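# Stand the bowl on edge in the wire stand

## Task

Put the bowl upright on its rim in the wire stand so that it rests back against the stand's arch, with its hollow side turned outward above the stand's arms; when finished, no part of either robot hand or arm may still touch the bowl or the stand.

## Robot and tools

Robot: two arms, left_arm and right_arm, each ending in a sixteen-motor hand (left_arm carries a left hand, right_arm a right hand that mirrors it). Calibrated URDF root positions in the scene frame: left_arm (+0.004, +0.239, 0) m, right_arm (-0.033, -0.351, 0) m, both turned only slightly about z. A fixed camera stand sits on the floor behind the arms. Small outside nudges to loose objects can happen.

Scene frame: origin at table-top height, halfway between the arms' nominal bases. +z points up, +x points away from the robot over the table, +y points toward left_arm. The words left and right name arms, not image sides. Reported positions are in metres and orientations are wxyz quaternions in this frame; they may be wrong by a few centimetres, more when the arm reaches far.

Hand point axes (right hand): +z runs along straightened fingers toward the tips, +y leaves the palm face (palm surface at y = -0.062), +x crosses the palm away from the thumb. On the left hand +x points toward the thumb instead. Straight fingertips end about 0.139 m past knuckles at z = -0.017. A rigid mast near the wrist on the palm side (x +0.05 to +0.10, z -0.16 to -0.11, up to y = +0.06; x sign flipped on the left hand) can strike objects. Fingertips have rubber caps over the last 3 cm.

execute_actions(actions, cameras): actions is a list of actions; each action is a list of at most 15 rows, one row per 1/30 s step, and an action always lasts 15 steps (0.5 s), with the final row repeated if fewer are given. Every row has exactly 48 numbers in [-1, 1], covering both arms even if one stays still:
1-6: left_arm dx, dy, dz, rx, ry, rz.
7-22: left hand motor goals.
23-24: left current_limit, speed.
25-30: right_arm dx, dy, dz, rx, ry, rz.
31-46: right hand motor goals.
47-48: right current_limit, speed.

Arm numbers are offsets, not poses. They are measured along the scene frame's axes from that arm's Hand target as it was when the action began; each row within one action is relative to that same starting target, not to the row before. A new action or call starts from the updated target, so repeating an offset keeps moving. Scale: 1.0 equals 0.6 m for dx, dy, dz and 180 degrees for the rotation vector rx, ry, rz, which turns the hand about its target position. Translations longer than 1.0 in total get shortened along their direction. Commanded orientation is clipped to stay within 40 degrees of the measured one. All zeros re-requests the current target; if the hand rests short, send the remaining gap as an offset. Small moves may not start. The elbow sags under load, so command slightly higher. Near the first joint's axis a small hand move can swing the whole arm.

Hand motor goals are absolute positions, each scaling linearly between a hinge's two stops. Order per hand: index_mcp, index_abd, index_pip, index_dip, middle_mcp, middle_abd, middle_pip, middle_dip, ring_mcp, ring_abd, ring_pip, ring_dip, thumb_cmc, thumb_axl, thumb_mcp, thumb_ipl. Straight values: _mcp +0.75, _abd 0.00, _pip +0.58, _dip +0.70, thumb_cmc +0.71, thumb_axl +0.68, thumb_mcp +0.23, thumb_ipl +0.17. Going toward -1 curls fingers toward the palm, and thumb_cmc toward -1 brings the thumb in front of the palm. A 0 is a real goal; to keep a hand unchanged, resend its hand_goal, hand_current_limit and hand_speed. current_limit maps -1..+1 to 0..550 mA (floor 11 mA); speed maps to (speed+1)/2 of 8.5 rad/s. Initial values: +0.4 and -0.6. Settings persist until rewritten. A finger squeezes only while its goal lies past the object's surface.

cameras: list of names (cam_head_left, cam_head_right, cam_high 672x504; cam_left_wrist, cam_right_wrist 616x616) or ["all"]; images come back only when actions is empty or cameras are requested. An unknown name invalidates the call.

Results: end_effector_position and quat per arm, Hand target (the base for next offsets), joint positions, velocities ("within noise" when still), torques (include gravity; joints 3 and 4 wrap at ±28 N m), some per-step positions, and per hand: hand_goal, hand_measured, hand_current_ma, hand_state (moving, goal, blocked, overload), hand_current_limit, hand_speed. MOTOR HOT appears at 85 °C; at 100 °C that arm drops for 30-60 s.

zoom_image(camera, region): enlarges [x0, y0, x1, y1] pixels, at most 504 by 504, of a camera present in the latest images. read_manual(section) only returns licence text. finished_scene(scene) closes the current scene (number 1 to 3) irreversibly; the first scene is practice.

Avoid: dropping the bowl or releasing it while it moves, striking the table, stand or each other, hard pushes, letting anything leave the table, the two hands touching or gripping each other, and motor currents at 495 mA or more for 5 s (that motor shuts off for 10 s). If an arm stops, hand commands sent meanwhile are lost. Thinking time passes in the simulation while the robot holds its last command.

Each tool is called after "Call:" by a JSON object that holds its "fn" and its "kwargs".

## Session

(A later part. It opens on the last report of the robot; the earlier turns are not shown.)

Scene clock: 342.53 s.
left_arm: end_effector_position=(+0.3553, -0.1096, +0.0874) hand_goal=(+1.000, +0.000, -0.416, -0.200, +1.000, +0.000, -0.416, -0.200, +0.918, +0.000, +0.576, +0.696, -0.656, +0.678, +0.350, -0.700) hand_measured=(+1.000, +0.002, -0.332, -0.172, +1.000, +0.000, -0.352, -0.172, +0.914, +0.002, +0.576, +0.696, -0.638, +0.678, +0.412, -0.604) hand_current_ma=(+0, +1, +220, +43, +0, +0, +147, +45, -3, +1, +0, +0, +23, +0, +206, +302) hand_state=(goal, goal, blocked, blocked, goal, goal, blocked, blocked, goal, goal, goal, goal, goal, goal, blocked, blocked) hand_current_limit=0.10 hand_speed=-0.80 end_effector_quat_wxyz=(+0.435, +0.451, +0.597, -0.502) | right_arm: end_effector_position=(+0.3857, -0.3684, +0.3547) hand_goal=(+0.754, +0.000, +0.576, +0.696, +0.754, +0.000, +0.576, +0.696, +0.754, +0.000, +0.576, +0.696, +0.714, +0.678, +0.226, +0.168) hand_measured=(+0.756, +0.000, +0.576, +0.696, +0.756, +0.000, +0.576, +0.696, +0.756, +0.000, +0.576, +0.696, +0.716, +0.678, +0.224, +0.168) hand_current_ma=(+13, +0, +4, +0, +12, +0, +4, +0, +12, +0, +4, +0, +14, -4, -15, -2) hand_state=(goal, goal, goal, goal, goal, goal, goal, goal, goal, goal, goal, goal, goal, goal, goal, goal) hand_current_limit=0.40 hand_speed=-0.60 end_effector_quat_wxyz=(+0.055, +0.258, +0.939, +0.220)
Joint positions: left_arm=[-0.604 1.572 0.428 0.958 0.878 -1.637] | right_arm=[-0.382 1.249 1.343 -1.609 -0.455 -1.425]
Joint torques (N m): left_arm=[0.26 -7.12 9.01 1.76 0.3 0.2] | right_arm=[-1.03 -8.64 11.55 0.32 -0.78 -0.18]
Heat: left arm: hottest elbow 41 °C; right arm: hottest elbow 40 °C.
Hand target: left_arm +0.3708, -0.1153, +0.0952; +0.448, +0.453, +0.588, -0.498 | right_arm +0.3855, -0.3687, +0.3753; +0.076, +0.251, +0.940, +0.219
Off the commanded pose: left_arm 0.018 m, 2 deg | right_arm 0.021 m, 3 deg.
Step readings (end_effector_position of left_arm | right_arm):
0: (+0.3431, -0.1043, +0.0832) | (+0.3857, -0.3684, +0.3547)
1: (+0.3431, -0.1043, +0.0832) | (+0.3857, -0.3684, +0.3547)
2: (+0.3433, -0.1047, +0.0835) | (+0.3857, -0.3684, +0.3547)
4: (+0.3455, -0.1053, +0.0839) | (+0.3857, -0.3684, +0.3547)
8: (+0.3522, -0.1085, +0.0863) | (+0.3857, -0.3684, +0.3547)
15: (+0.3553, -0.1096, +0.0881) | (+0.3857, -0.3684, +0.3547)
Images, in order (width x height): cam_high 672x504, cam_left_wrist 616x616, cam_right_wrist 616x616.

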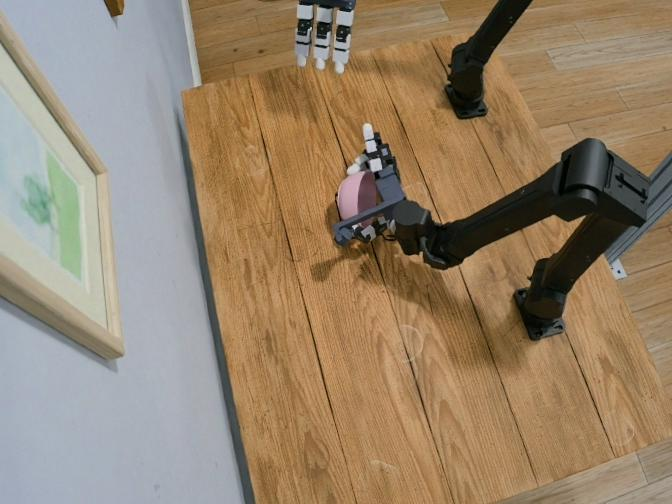

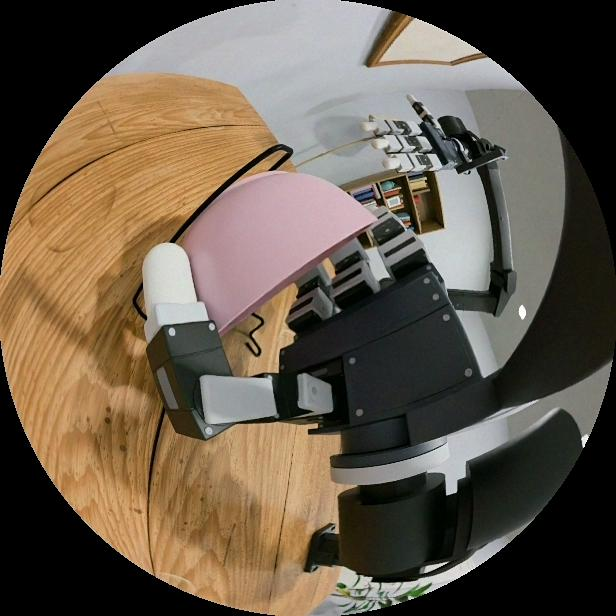

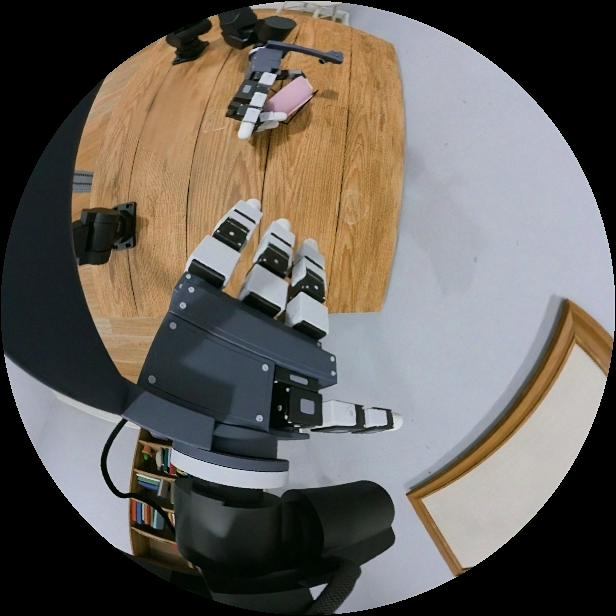

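Call:
{"fn": "execute_actions", "kwargs": {"actions": [[[0.0,0.0,-0.012,0,0,0,1,0,-0.416,-0.2,1,0,-0.416,-0.2,0.918,0,0.576,0.696,-0.657,0.678,0.35,-0.7,0.1,-0.8,0,0,0,0,0,0,0.754,0,0.576,0.696,0.754,0,0.576,0.696,0.754,0,0.576,0.696,0.714,0.678,0.226,0.168,0.4,-0.6]]], "cameras": ["cam_left_wrist","cam_high","cam_right_wrist"]}}

Call:
{"fn": "zoom_image", "kwargs": {"camera": "cam_left_wrist", "region": [60, 120, 320, 360]}}

Call:
{"fn": "zoom_image", "kwargs": {"camera": "cam_high", "region": [310, 150, 450, 280]}}

Call:
{"fn": "zoom_image", "kwargs": {"camera": "cam_right_wrist", "region": [220, 40, 340, 140]}}

Scene clock: 346.90 s.
left_arm: end_effector_position=(+0.3558, -0.1102, +0.0810) hand_goal=(+1.000, +0.000, -0.416, -0.200, +1.000, +0.000, -0.416, -0.200, +0.918, +0.000, +0.576, +0.696, -0.656, +0.678, +0.350, -0.700) hand_measured=(+1.000, +0.002, -0.334, -0.172, +1.000, +0.000, -0.352, -0.172, +0.914, +0.002, +0.576, +0.696, -0.642, +0.678, +0.414, -0.604) hand_current_ma=(+0, +1, +212, +42, +0, +0, +146, +43, -3, +1, +0, +0, +16, +0, +209, +303) hand_state=(goal, goal, blocked, blocked, goal, goal, blocked, blocked, goal, goal, goal, goal, goal, goal, blocked, blocked) hand_current_limit=0.10 hand_speed=-0.80 end_effector_quat_wxyz=(+0.433, +0.452, +0.598, -0.502) | right_arm: end_effector_position=(+0.3857, -0.3684, +0.3547) hand_goal=(+0.754, +0.000, +0.576, +0.696, +0.754, +0.000, +0.576, +0.696, +0.754, +0.000, +0.576, +0.696, +0.714, +0.678, +0.226, +0.168) hand_measured=(+0.756, +0.000, +0.576, +0.696, +0.756, +0.000, +0.576, +0.696, +0.756, +0.000, +0.576, +0.696, +0.716, +0.678, +0.224, +0.168) hand_current_ma=(+13, +0, +4, +0, +12, +0, +4, +0, +12, +0, +4, +0, +14, -4, -15, -2) hand_state=(goal, goal, goal, goal, goal, goal, goal, goal, goal, goal, goal, goal, goal, goal, goal, goal) hand_current_limit=0.40 hand_speed=-0.60 end_effector_quat_wxyz=(+0.055, +0.258, +0.939, +0.220)
Joint positions: left_arm=[-0.604 1.596 0.429 0.975 0.879 -1.634] | right_arm=[-0.382 1.249 1.343 -1.609 -0.455 -1.425]
Joint torques (N m): left_arm=[0.32 -6.95 8.47 2.35 0.3 0.14] | right_arm=[-1.26 -9.17 11.58 0.34 -0.78 -0.16]
Heat: left arm: hottest elbow 41 °C; right arm: hottest elbow 40 °C.
Hand target: left_arm +0.3708, -0.1154, +0.0881; +0.448, +0.453, +0.588, -0.498 | right_arm +0.3855, -0.3687, +0.3753; +0.076, +0.251, +0.940, +0.219
Off the commanded pose: left_arm 0.017 m, 2 deg | right_arm 0.021 m, 3 deg.
Step readings (end_effector_position of left_arm | right_arm):
0: (+0.3553, -0.1096, +0.0874) | (+0.3857, -0.3684, +0.3547)
1: (+0.3553, -0.1096, +0.0874) | (+0.3857, -0.3684, +0.3547)
2: (+0.3552, -0.1096, +0.0868) | (+0.3857, -0.3684, +0.3547)
4: (+0.3551, -0.1095, +0.0845) | (+0.3857, -0.3684, +0.3547)
8: (+0.3554, -0.1099, +0.0807) | (+0.3857, -0.3684, +0.3547)
15: (+0.3558, -0.1101, +0.0810) | (+0.3857, -0.3684, +0.3547)
Images, in order (width x height): cam_high 672x504, cam_left_wrist 616x616, cam_right_wrist 616x616.

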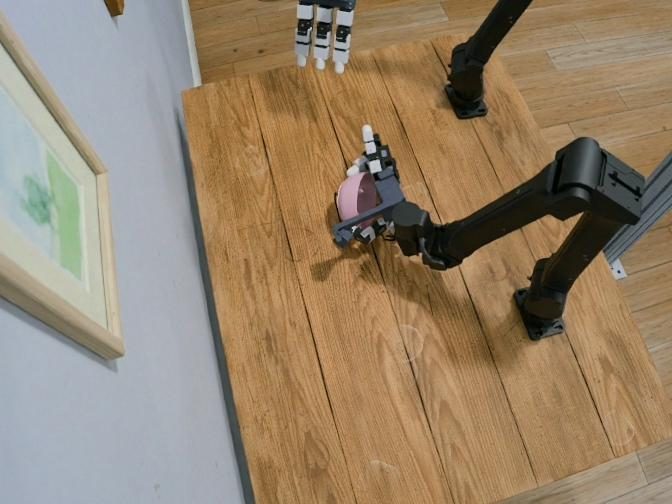

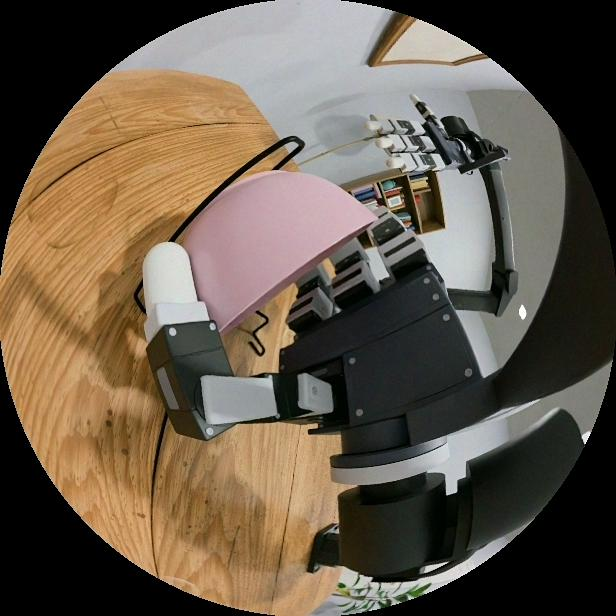

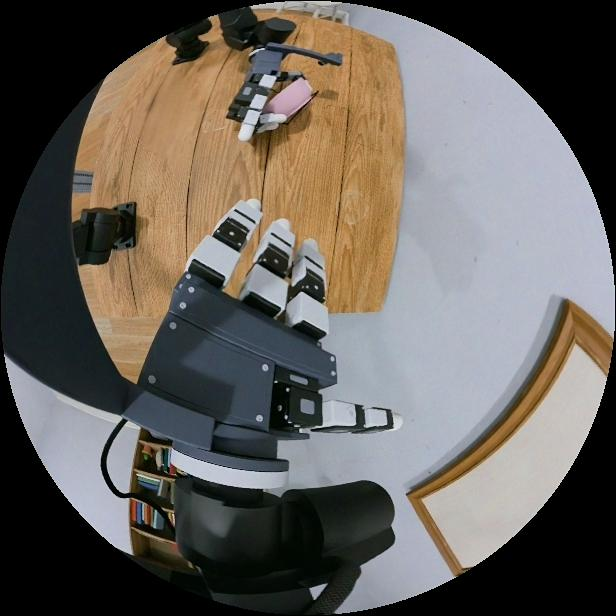

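Scaled by 1.938 from the camera's 616x616 image, which has a finer 880x880 frame.

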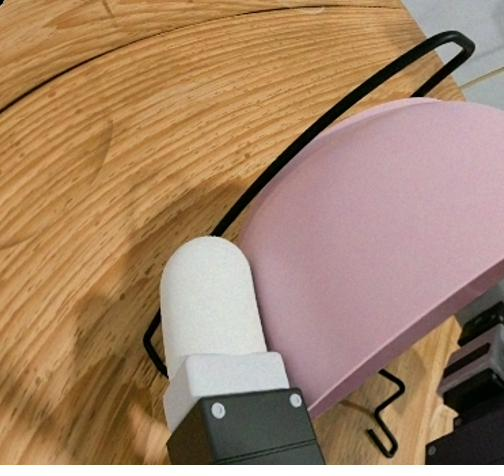

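Scaled by 3.600.

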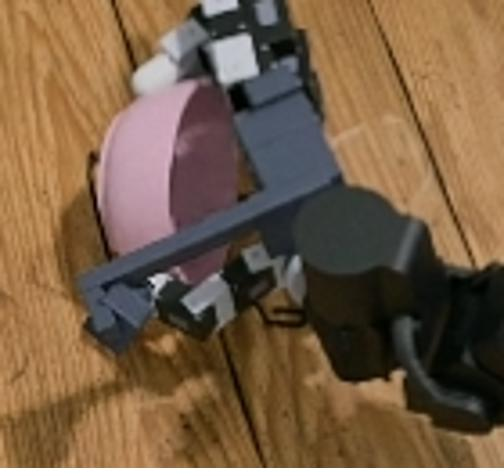

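Scaled by 4.200 from the camera's 616x616 image, which has a finer 880x880 frame.

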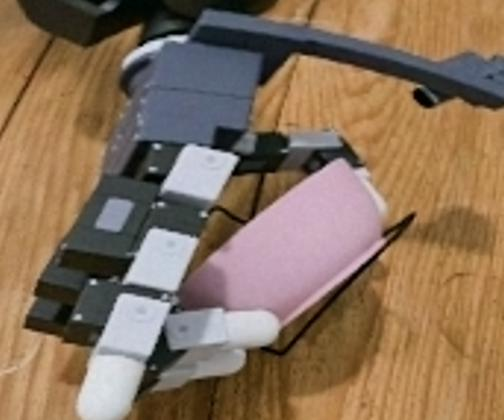

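Call:
{"fn": "execute_actions", "kwargs": {"actions": [[[0.0,0.0,0,0,0,0,1,0,-0.28,-0.14,1,0,-0.3,-0.14,0.918,0,0.576,0.696,-0.657,0.678,0.42,-0.56,0.1,-0.9,0,0,0,0,0,0,0.754,0,0.576,0.696,0.754,0,0.576,0.696,0.754,0,0.576,0.696,0.714,0.678,0.226,0.168,0.4,-0.6]],[[0.0,0.0,0,0,0,0,1,0,-0.2,-0.08,1,0,-0.2,-0.08,0.918,0,0.576,0.696,-0.657,0.678,0.44,-0.5,0.1,-0.9,0,0,0,0,0,0,0.754,0,0.576,0.696,0.754,0,0.576,0.696,0.754,0,0.576,0.696,0.714,0.678,0.226,0.168,0.4,-0.6]]], "cameras": ["cam_left_wrist","cam_high","cam_right_wrist"]}}

Call:
{"fn": "zoom_image", "kwargs": {"camera": "cam_left_wrist", "region": [60, 120, 320, 360]}}

Call:
{"fn": "zoom_image", "kwargs": {"camera": "cam_high", "region": [310, 150, 450, 280]}}

Call:
{"fn": "zoom_image", "kwargs": {"camera": "cam_right_wrist", "region": [220, 40, 340, 140]}}

Scene clock: 352.23 s.
left_arm: end_effector_position=(+0.3559, -0.1102, +0.0811) hand_goal=(+1.000, +0.000, -0.200, -0.080, +1.000, +0.000, -0.200, -0.080, +0.918, +0.000, +0.576, +0.696, -0.656, +0.678, +0.440, -0.500) hand_measured=(+1.000, +0.002, -0.204, -0.082, +1.000, +0.000, -0.204, -0.082, +0.914, +0.002, +0.576, +0.696, -0.642, +0.678, +0.438, -0.502) hand_current_ma=(+0, +1, -2, -1, +0, +0, -2, -2, -3, +1, +0, +0, +16, +0, -2, -2) hand_state=(goal, goal, goal, goal, goal, goal, goal, goal, goal, goal, goal, goal, goal, goal, goal, goal) hand_current_limit=0.10 hand_speed=-0.90 end_effector_quat_wxyz=(+0.433, +0.452, +0.597, -0.502) | right_arm: end_effector_position=(+0.3857, -0.3684, +0.3547) hand_goal=(+0.754, +0.000, +0.576, +0.696, +0.754, +0.000, +0.576, +0.696, +0.754, +0.000, +0.576, +0.696, +0.714, +0.678, +0.226, +0.168) hand_measured=(+0.756, +0.000, +0.576, +0.696, +0.756, +0.000, +0.576, +0.696, +0.756, +0.000, +0.576, +0.696, +0.716, +0.678, +0.224, +0.168) hand_current_ma=(+13, +0, +4, +0, +12, +0, +4, +0, +12, +0, +4, +0, +14, -4, -15, -2) hand_state=(goal, goal, goal, goal, goal, goal, goal, goal, goal, goal, goal, goal, goal, goal, goal, goal) hand_current_limit=0.40 hand_speed=-0.60 end_effector_quat_wxyz=(+0.055, +0.258, +0.939, +0.220)
Joint positions: left_arm=[-0.604 1.596 0.429 0.975 0.879 -1.634] | right_arm=[-0.382 1.249 1.343 -1.609 -0.455 -1.425]
Joint torques (N m): left_arm=[0.32 -7.12 8.29 2.5 0.23 0.2] | right_arm=[-0.79 -9.35 11.7 0.38 -0.78 -0.11]
Heat: left arm: hottest elbow 40 °C; right arm: hottest elbow 40 °C.
Hand target: left_arm +0.3708, -0.1154, +0.0882; +0.448, +0.453, +0.588, -0.498 | right_arm +0.3855, -0.3687, +0.3753; +0.076, +0.251, +0.940, +0.219
Off the commanded pose: left_arm 0.017 m, 2 deg | right_arm 0.021 m, 3 deg.
Step readings (end_effector_position of left_arm | right_arm):
0: (+0.3558, -0.1102, +0.0810) | (+0.3857, -0.3684, +0.3547)
1: (+0.3558, -0.1102, +0.0810) | (+0.3857, -0.3684, +0.3547)
2: (+0.3558, -0.1102, +0.0810) | (+0.3857, -0.3684, +0.3547)
4: (+0.3558, -0.1102, +0.0810) | (+0.3857, -0.3684, +0.3547)
8: (+0.3559, -0.1102, +0.0811) | (+0.3857, -0.3684, +0.3547)
15: (+0.3559, -0.1102, +0.0811) | (+0.3857, -0.3684, +0.3547)
16: (+0.3559, -0.1102, +0.0811) | (+0.3857, -0.3684, +0.3547)
17: (+0.3559, -0.1102, +0.0811) | (+0.3857, -0.3684, +0.3547)
19: (+0.3559, -0.1102, +0.0811) | (+0.3857, -0.3684, +0.3547)
23: (+0.3559, -0.1102, +0.0811) | (+0.3857, -0.3684, +0.3547)
30: (+0.3559, -0.1102, +0.0811) | (+0.3857, -0.3684, +0.3547)
Images, in order (width x height): cam_high 672x504, cam_left_wrist 616x616, cam_right_wrist 616x616.

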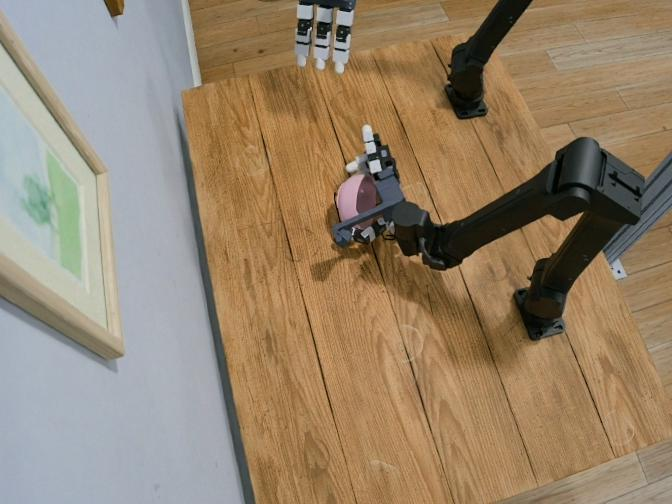

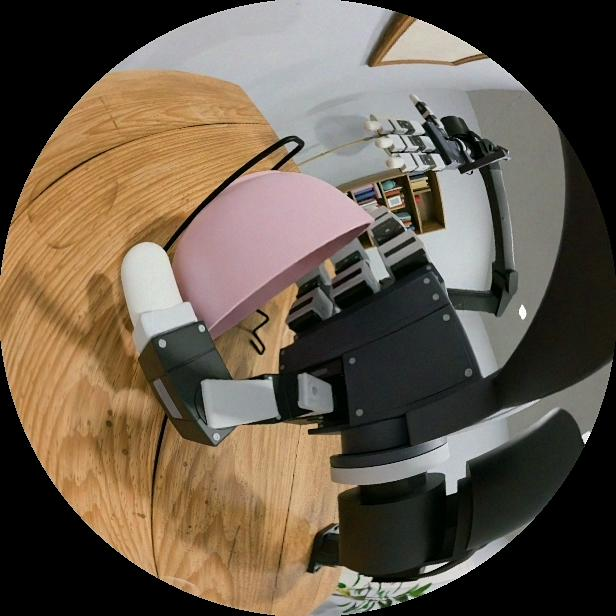

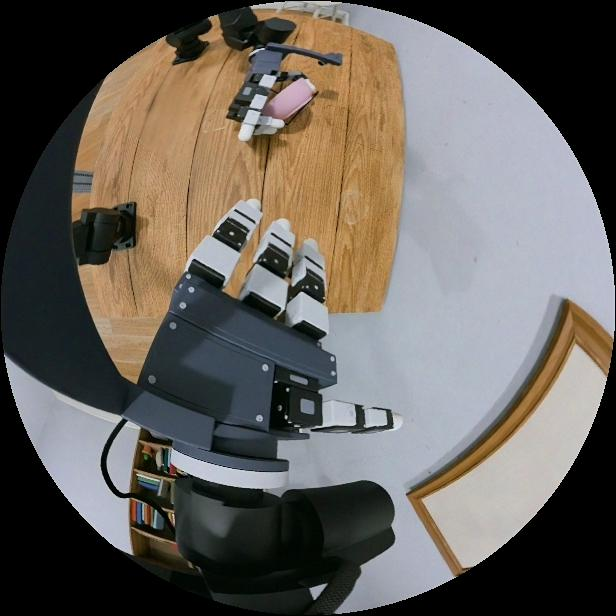

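Scaled by 1.938 from the camera's 616x616 image, which has a finer 880x880 frame.

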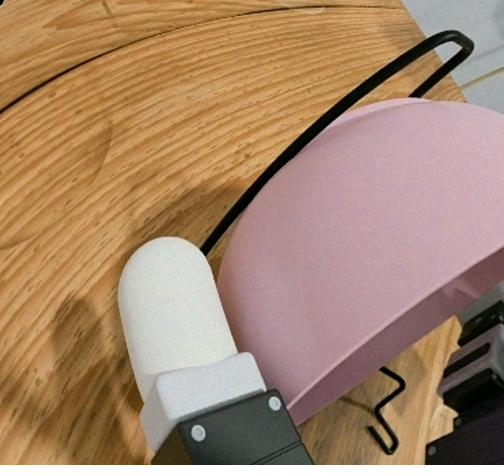

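Scaled by 3.600.

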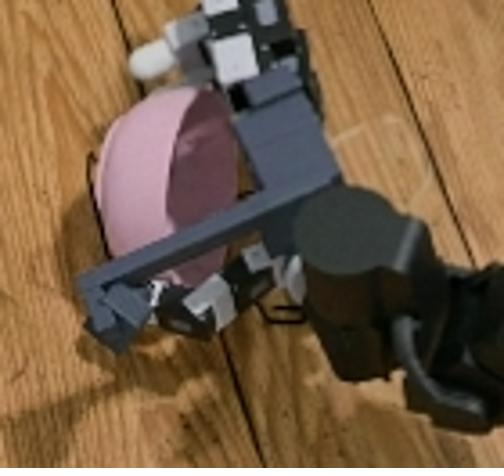

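Scaled by 4.200 from the camera's 616x616 image, which has a finer 880x880 frame.

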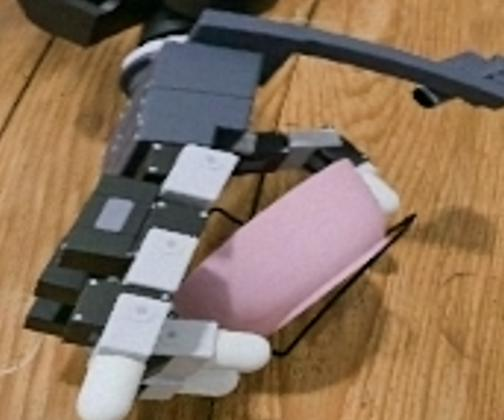

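Call:
{"fn": "execute_actions", "kwargs": {"actions": [[[0.0,0.0,0,0,0,0,1,0,0.0,0.05,1,0,0.0,0.05,0.918,0,0.576,0.696,-0.657,0.678,0.55,-0.45,0.1,-0.85,0,0,0,0,0,0,0.754,0,0.576,0.696,0.754,0,0.576,0.696,0.754,0,0.576,0.696,0.714,0.678,0.226,0.168,0.4,-0.6]],[[0.0,0.0,0,0,0,0,1,0,0.2,0.2,1,0,0.2,0.2,0.918,0,0.576,0.696,-0.657,0.678,0.65,-0.4,0.1,-0.8,0,0,0,0,0,0,0.754,0,0.576,0.696,0.754,0,0.576,0.696,0.754,0,0.576,0.696,0.714,0.678,0.226,0.168,0.4,-0.6]]], "cameras": ["cam_left_wrist","cam_high","cam_right_wrist"]}}

Call:
{"fn": "zoom_image", "kwargs": {"camera": "cam_left_wrist", "region": [60, 120, 320, 360]}}

Call:
{"fn": "zoom_image", "kwargs": {"camera": "cam_high", "region": [310, 150, 450, 280]}}

Call:
{"fn": "zoom_image", "kwargs": {"camera": "cam_right_wrist", "region": [220, 40, 340, 140]}}

Scene clock: 356.03 s.
left_arm: end_effector_position=(+0.3559, -0.1102, +0.0811) hand_goal=(+1.000, +0.000, +0.200, +0.200, +1.000, +0.000, +0.200, +0.200, +0.918, +0.000, +0.576, +0.696, -0.656, +0.678, +0.650, -0.400) hand_measured=(+1.000, +0.002, +0.196, +0.198, +1.000, +0.000, +0.196, +0.196, +0.914, +0.002, +0.576, +0.696, -0.642, +0.678, +0.646, -0.402) hand_current_ma=(+0, +1, -2, -1, +0, +0, -3, -2, -3, +1, +0, +0, +16, +0, -3, -2) hand_state=(goal, goal, goal, goal, goal, goal, goal, goal, goal, goal, goal, goal, goal, goal, goal, goal) hand_current_limit=0.10 hand_speed=-0.80 end_effector_quat_wxyz=(+0.433, +0.452, +0.597, -0.502) | right_arm: end_effector_position=(+0.3857, -0.3684, +0.3547) hand_goal=(+0.754, +0.000, +0.576, +0.696, +0.754, +0.000, +0.576, +0.696, +0.754, +0.000, +0.576, +0.696, +0.714, +0.678, +0.226, +0.168) hand_measured=(+0.756, +0.000, +0.576, +0.696, +0.756, +0.000, +0.576, +0.696, +0.756, +0.000, +0.576, +0.696, +0.716, +0.678, +0.224, +0.168) hand_current_ma=(+13, +0, +4, +0, +12, +0, +4, +0, +12, +0, +4, +0, +14, -4, -15, -2) hand_state=(goal, goal, goal, goal, goal, goal, goal, goal, goal, goal, goal, goal, goal, goal, goal, goal) hand_current_limit=0.40 hand_speed=-0.60 end_effector_quat_wxyz=(+0.055, +0.258, +0.939, +0.220)
Joint positions: left_arm=[-0.604 1.596 0.429 0.975 0.879 -1.634] | right_arm=[-0.382 1.249 1.343 -1.609 -0.455 -1.425]
Joint torques (N m): left_arm=[0.5 -7.06 8.46 2.4 0.27 0.12] | right_arm=[-0.62 -8.94 11.44 0.16 -0.79 -0.08]
Heat: left arm: hottest elbow 40 °C; right arm: hottest elbow 40 °C.
Hand target: left_arm +0.3708, -0.1154, +0.0882; +0.448, +0.453, +0.588, -0.498 | right_arm +0.3855, -0.3687, +0.3753; +0.076, +0.251, +0.940, +0.219
Off the commanded pose: left_arm 0.017 m, 2 deg | right_arm 0.021 m, 3 deg.
Step readings (end_effector_position of left_arm | right_arm):
0: (+0.3559, -0.1102, +0.0811) | (+0.3857, -0.3684, +0.3547)
1: (+0.3559, -0.1102, +0.0811) | (+0.3857, -0.3684, +0.3547)
2: (+0.3559, -0.1102, +0.0811) | (+0.3857, -0.3684, +0.3547)
4: (+0.3559, -0.1102, +0.0811) | (+0.3857, -0.3684, +0.3547)
8: (+0.3559, -0.1102, +0.0811) | (+0.3857, -0.3684, +0.3547)
15: (+0.3559, -0.1102, +0.0811) | (+0.3857, -0.3684, +0.3547)
16: (+0.3559, -0.1102, +0.0811) | (+0.3857, -0.3684, +0.3547)
17: (+0.3559, -0.1102, +0.0811) | (+0.3857, -0.3684, +0.3547)
19: (+0.3559, -0.1102, +0.0811) | (+0.3857, -0.3684, +0.3547)
23: (+0.3559, -0.1102, +0.0811) | (+0.3857, -0.3684, +0.3547)
30: (+0.3559, -0.1102, +0.0811) | (+0.3857, -0.3684, +0.3547)
Images, in order (width x height): cam_high 672x504, cam_left_wrist 616x616, cam_right_wrist 616x616.

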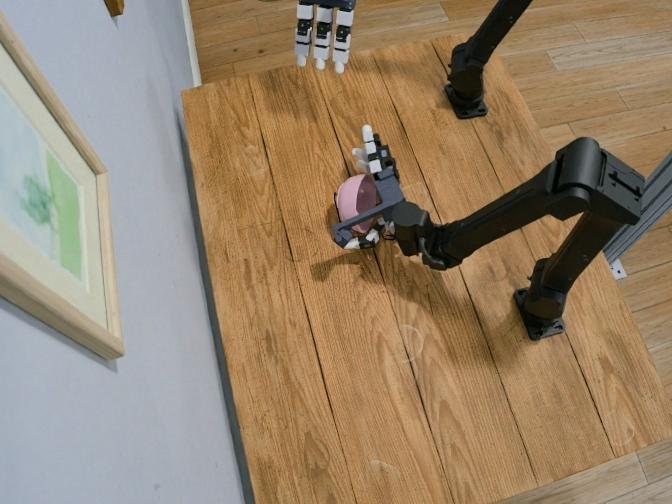

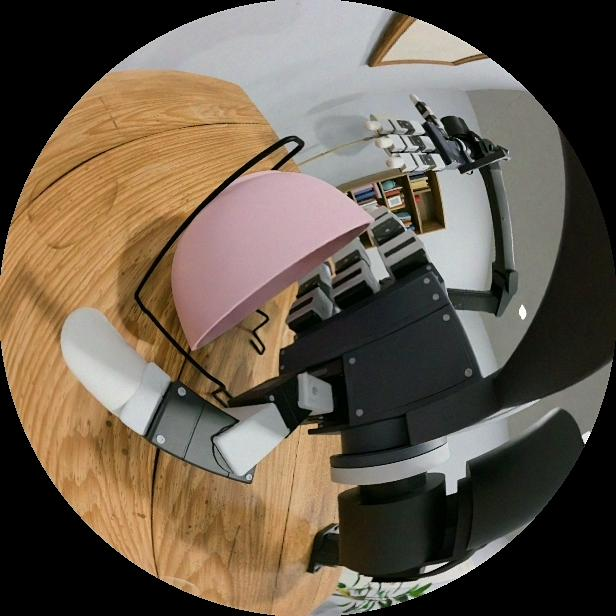

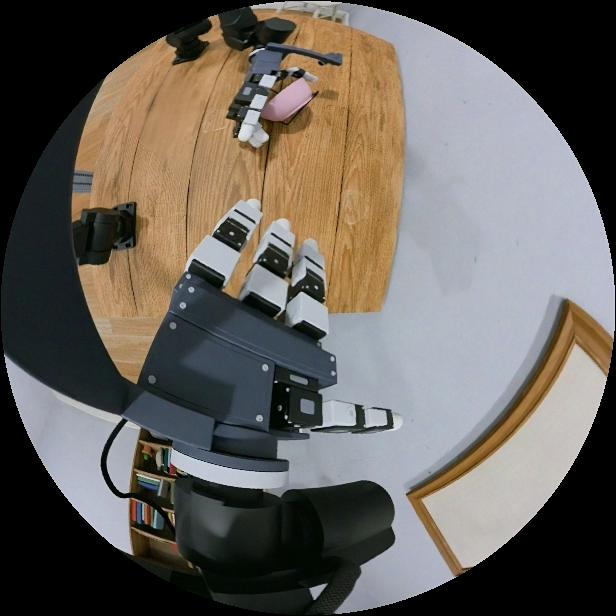

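Scaled by 1.938 from the camera's 616x616 image, which has a finer 880x880 frame.

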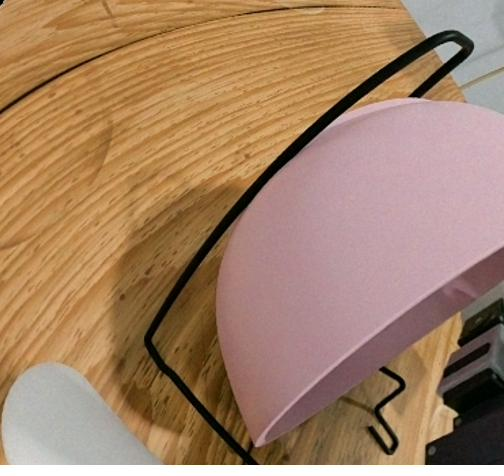

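Scaled by 3.600.

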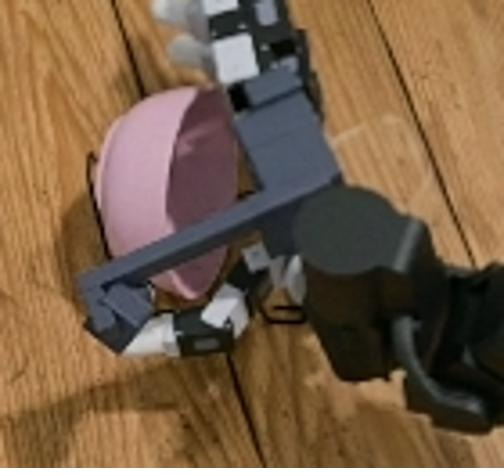

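Scaled by 4.200 from the camera's 616x616 image, which has a finer 880x880 frame.

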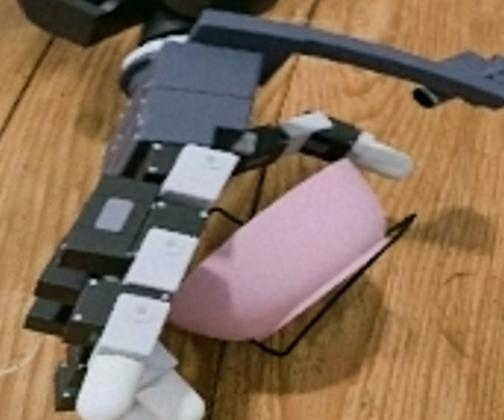

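Call:
{"fn": "execute_actions", "kwargs": {"actions": [[[-0.0917,0.04,0.02,0,0,0,1,0,0.2,0.2,1,0,0.2,0.2,0.918,0,0.576,0.696,-0.657,0.678,0.65,-0.4,0.1,-0.8,0,0,0,0,0,0,0.754,0,0.576,0.696,0.754,0,0.576,0.696,0.754,0,0.576,0.696,0.714,0.678,0.226,0.168,0.4,-0.6]]], "cameras": ["cam_left_wrist","cam_high","cam_right_wrist"]}}

Call:
{"fn": "zoom_image", "kwargs": {"camera": "cam_left_wrist", "region": [60, 120, 320, 360]}}

Call:
{"fn": "zoom_image", "kwargs": {"camera": "cam_high", "region": [310, 150, 450, 280]}}

Scene clock: 360.40 s.
left_arm: end_effector_position=(+0.3199, -0.0902, +0.0980) hand_goal=(+1.000, +0.000, +0.200, +0.200, +1.000, +0.000, +0.200, +0.200, +0.918, +0.000, +0.576, +0.696, -0.656, +0.678, +0.650, -0.400) hand_measured=(+0.998, +0.002, +0.196, +0.198, +0.998, +0.002, +0.196, +0.196, +0.914, +0.002, +0.576, +0.696, -0.642, +0.678, +0.648, -0.402) hand_current_ma=(-1, +1, -2, -1, -1, +0, -2, -2, -3, +1, +0, +0, +16, +0, -2, -2) hand_state=(goal, goal, goal, goal, goal, goal, goal, goal, goal, goal, goal, goal, goal, goal, goal, goal) hand_current_limit=0.10 hand_speed=-0.80 end_effector_quat_wxyz=(+0.448, +0.452, +0.590, -0.496) | right_arm: end_effector_position=(+0.3857, -0.3684, +0.3547) hand_goal=(+0.754, +0.000, +0.576, +0.696, +0.754, +0.000, +0.576, +0.696, +0.754, +0.000, +0.576, +0.696, +0.714, +0.678, +0.226, +0.168) hand_measured=(+0.756, +0.000, +0.576, +0.696, +0.756, +0.000, +0.576, +0.696, +0.756, +0.000, +0.576, +0.696, +0.716, +0.678, +0.224, +0.168) hand_current_ma=(+13, +0, +4, +0, +12, +0, +4, +0, +12, +0, +4, +0, +14, -4, -15, -2) hand_state=(goal, goal, goal, goal, goal, goal, goal, goal, goal, goal, goal, goal, goal, goal, goal, goal) hand_current_limit=0.40 hand_speed=-0.60 end_effector_quat_wxyz=(+0.055, +0.258, +0.939, +0.220)
Joint positions: left_arm=[-0.629 1.464 0.315 0.99 0.841 -1.634] | right_arm=[-0.382 1.249 1.343 -1.609 -0.455 -1.425]
Joint torques (N m): left_arm=[-1.55 -8.18 5.56 1.66 0.1 0.04] | right_arm=[-0.62 -8.94 11.41 0.31 -0.79 -0.15]
Heat: left arm: hottest elbow 40 °C; right arm: hottest elbow 40 °C.
Hand target: left_arm +0.3159, -0.0914, +0.1002; +0.448, +0.453, +0.588, -0.498 | right_arm +0.3855, -0.3687, +0.3753; +0.076, +0.251, +0.940, +0.219
Off the commanded pose: left_arm 0.005 m, 0 deg | right_arm 0.021 m, 3 deg.
Step readings (end_effector_position of left_arm | right_arm):
0: (+0.3559, -0.1102, +0.0811) | (+0.3857, -0.3684, +0.3547)
1: (+0.3560, -0.1102, +0.0811) | (+0.3857, -0.3684, +0.3547)
2: (+0.3562, -0.1094, +0.0811) | (+0.3857, -0.3684, +0.3547)
4: (+0.3524, -0.1037, +0.0820) | (+0.3857, -0.3684, +0.3547)
8: (+0.3289, -0.0916, +0.0862) | (+0.3857, -0.3684, +0.3547)
15: (+0.3196, -0.0903, +0.0975) | (+0.3857, -0.3684, +0.3547)
Images, in order (width x height): cam_high 672x504, cam_left_wrist 616x616, cam_right_wrist 616x616.

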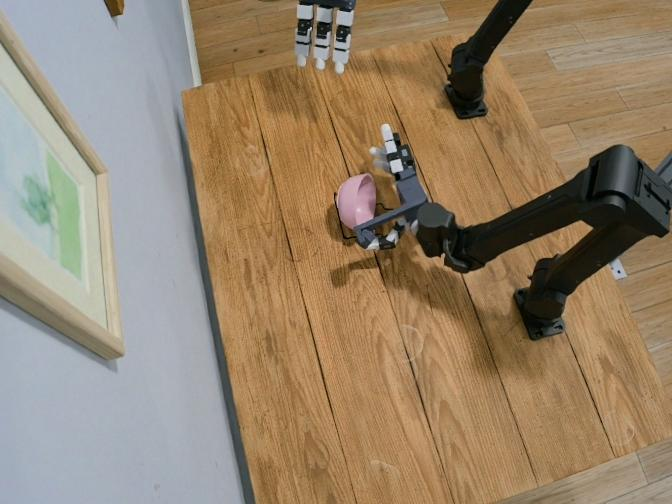

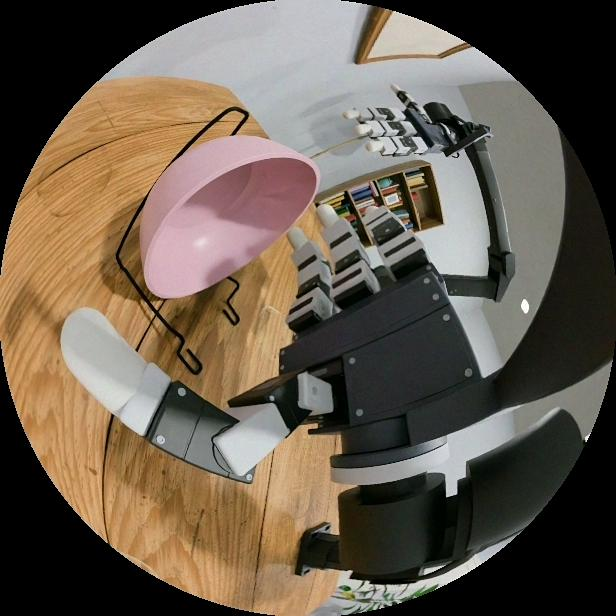

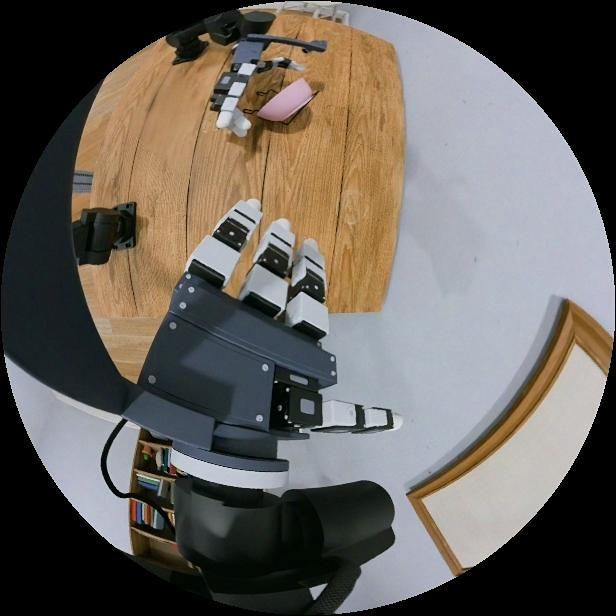

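Scaled by 1.938 from the camera's 616x616 image, which has a finer 880x880 frame.

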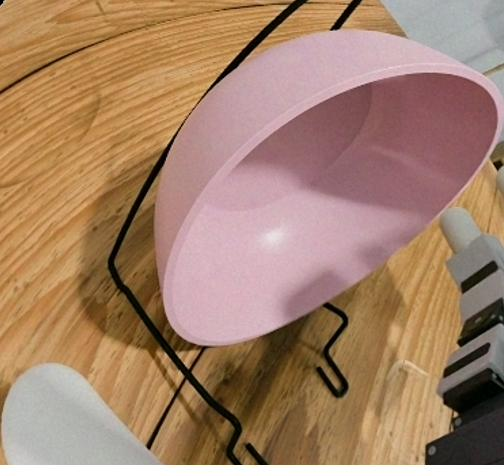

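Scaled by 3.600.

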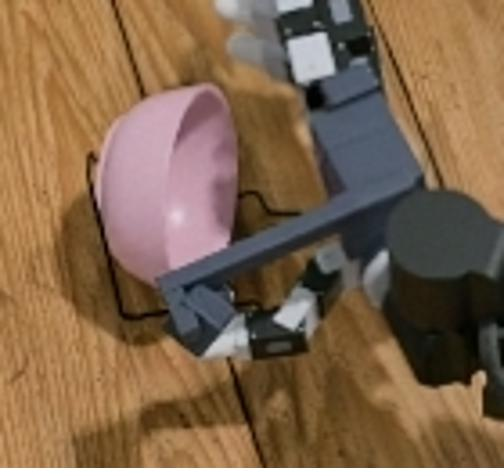

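Call:
{"fn": "execute_actions", "kwargs": {"actions": [[[-0.12,0.05,0.06,0,0,0,1,0,0.2,0.2,1,0,0.2,0.2,0.918,0,0.576,0.696,-0.657,0.678,0.65,-0.4,0.1,-0.8,0,0,0,0,0,0,0.754,0,0.576,0.696,0.754,0,0.576,0.696,0.754,0,0.576,0.696,0.714,0.678,0.226,0.168,0.4,-0.6]],[[-0.03,0.05,0.1,0,0,0,1,0,0.2,0.2,1,0,0.2,0.2,0.918,0,0.576,0.696,-0.657,0.678,0.65,-0.4,0.1,-0.8,0,0,0,0,0,0,0.754,0,0.576,0.696,0.754,0,0.576,0.696,0.754,0,0.576,0.696,0.714,0.678,0.226,0.168,0.4,-0.6]]], "cameras": ["all"]}}

Call:
{"fn": "zoom_image", "kwargs": {"camera": "cam_left_wrist", "region": [60, 60, 320, 360]}}

Call:
{"fn": "zoom_image", "kwargs": {"camera": "cam_right_wrist", "region": [220, 40, 340, 140]}}

Scene clock: 364.17 s.
left_arm: end_effector_position=(+0.2144, -0.0257, +0.1649) hand_goal=(+1.000, +0.000, +0.200, +0.200, +1.000, +0.000, +0.200, +0.200, +0.918, +0.000, +0.576, +0.696, -0.656, +0.678, +0.650, -0.400) hand_measured=(+0.998, +0.002, +0.198, +0.198, +0.998, +0.002, +0.198, +0.198, +0.916, +0.002, +0.576, +0.696, -0.642, +0.678, +0.648, -0.402) hand_current_ma=(-1, +1, -1, -1, -1, +1, -2, -2, -1, +1, +0, +0, +16, +0, -1, -2) hand_state=(goal, goal, goal, goal, goal, goal, goal, goal, goal, goal, goal, goal, goal, goal, goal, goal) hand_current_limit=0.10 hand_speed=-0.80 end_effector_quat_wxyz=(+0.430, +0.448, +0.598, -0.508) | right_arm: end_effector_position=(+0.3857, -0.3684, +0.3547) hand_goal=(+0.754, +0.000, +0.576, +0.696, +0.754, +0.000, +0.576, +0.696, +0.754, +0.000, +0.576, +0.696, +0.714, +0.678, +0.226, +0.168) hand_measured=(+0.756, +0.000, +0.576, +0.696, +0.756, +0.000, +0.576, +0.696, +0.756, +0.000, +0.576, +0.696, +0.716, +0.678, +0.224, +0.168) hand_current_ma=(+13, +0, +4, +0, +12, +0, +4, +0, +12, +0, +4, +0, +14, -4, -15, -2) hand_state=(goal, goal, goal, goal, goal, goal, goal, goal, goal, goal, goal, goal, goal, goal, goal, goal) hand_current_limit=0.40 hand_speed=-0.60 end_effector_quat_wxyz=(+0.055, +0.258, +0.939, +0.220)
Joint positions: left_arm=[-0.678 0.547 0.151 0.229 0.812 -1.674] | right_arm=[-0.382 1.249 1.343 -1.609 -0.455 -1.425]
Joint torques (N m): left_arm=[0.03 0.03 15.31 1.37 0.08 0.15] | right_arm=[-0.91 -9.11 11.56 0.35 -0.8 -0.14]
Heat: left arm: hottest elbow 40 °C; right arm: hottest elbow 41 °C.
Hand target: left_arm +0.2258, -0.0314, +0.1962; +0.448, +0.453, +0.588, -0.498 | right_arm +0.3855, -0.3687, +0.3753; +0.076, +0.251, +0.940, +0.219
Off the commanded pose: left_arm 0.034 m, 3 deg | right_arm 0.021 m, 3 deg.
Step readings (end_effector_position of left_arm | right_arm):
0: (+0.3199, -0.0902, +0.0980) | (+0.3857, -0.3684, +0.3547)
1: (+0.3196, -0.0898, +0.0977) | (+0.3857, -0.3684, +0.3547)
2: (+0.3178, -0.0883, +0.0981) | (+0.3857, -0.3684, +0.3547)
4: (+0.3044, -0.0800, +0.1021) | (+0.3857, -0.3684, +0.3547)
8: (+0.2652, -0.0687, +0.1207) | (+0.3857, -0.3684, +0.3547)
15: (+0.2500, -0.0615, +0.1411) | (+0.3857, -0.3684, +0.3547)
16: (+0.2491, -0.0608, +0.1409) | (+0.3857, -0.3684, +0.3547)
17: (+0.2474, -0.0600, +0.1416) | (+0.3857, -0.3684, +0.3547)
19: (+0.2407, -0.0563, +0.1506) | (+0.3857, -0.3684, +0.3547)
23: (+0.2296, -0.0462, +0.1861) | (+0.3857, -0.3684, +0.3547)
30: (+0.2174, -0.0296, +0.1798) | (+0.3857, -0.3684, +0.3547)

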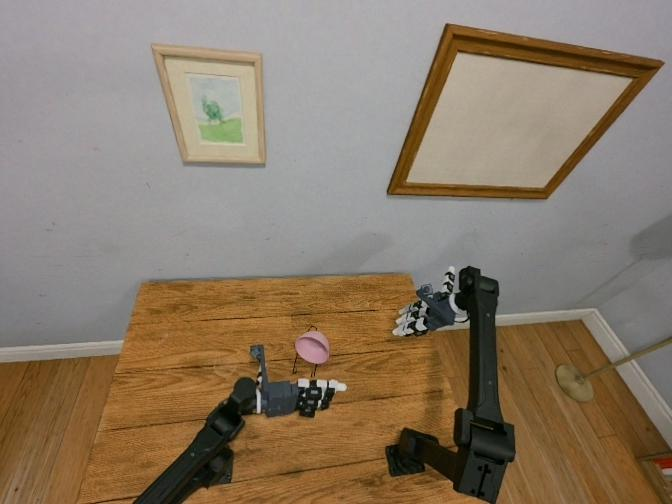

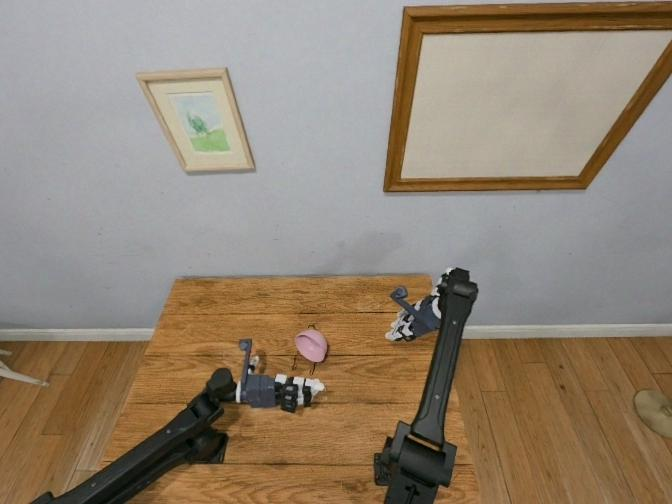

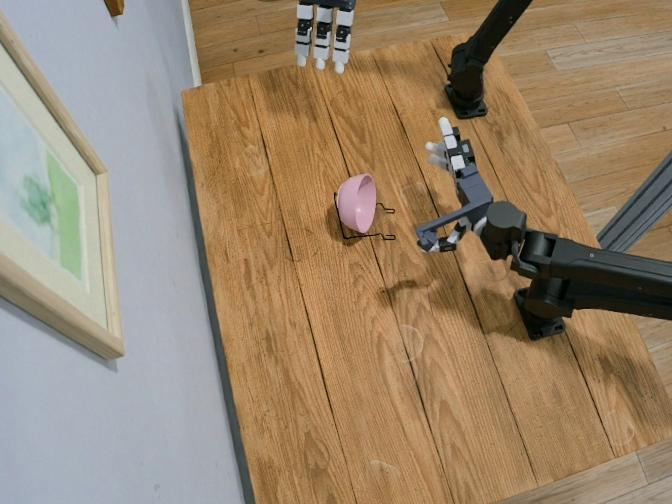

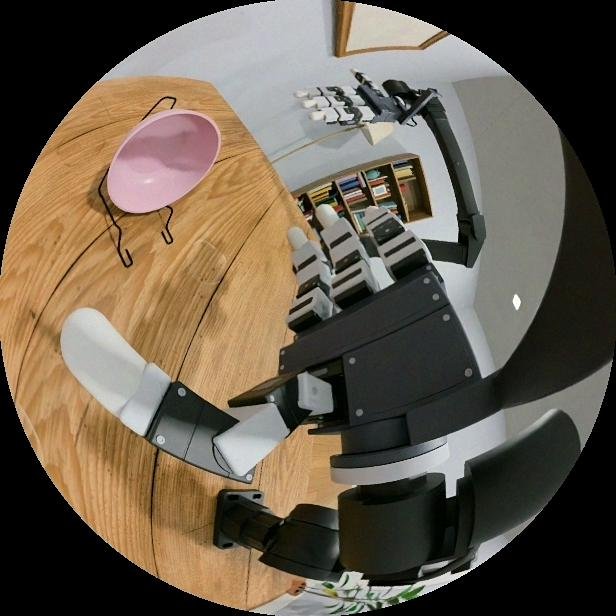

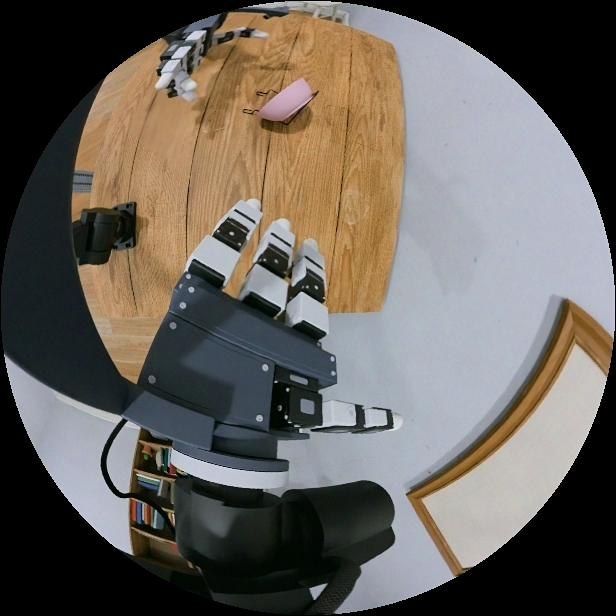

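Scaled by 1.680 from the camera's 616x616 image, which has a finer 880x880 frame.

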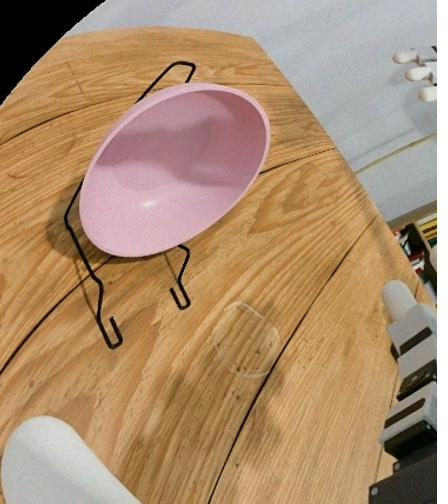

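Scaled by 4.200 from the camera's 616x616 image, which has a finer 880x880 frame.

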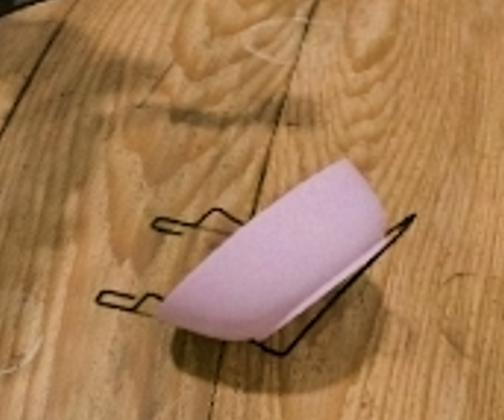

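Call:
{"fn": "finished_scene", "kwargs": {"scene": 1}}

The scene is finished: the task was done.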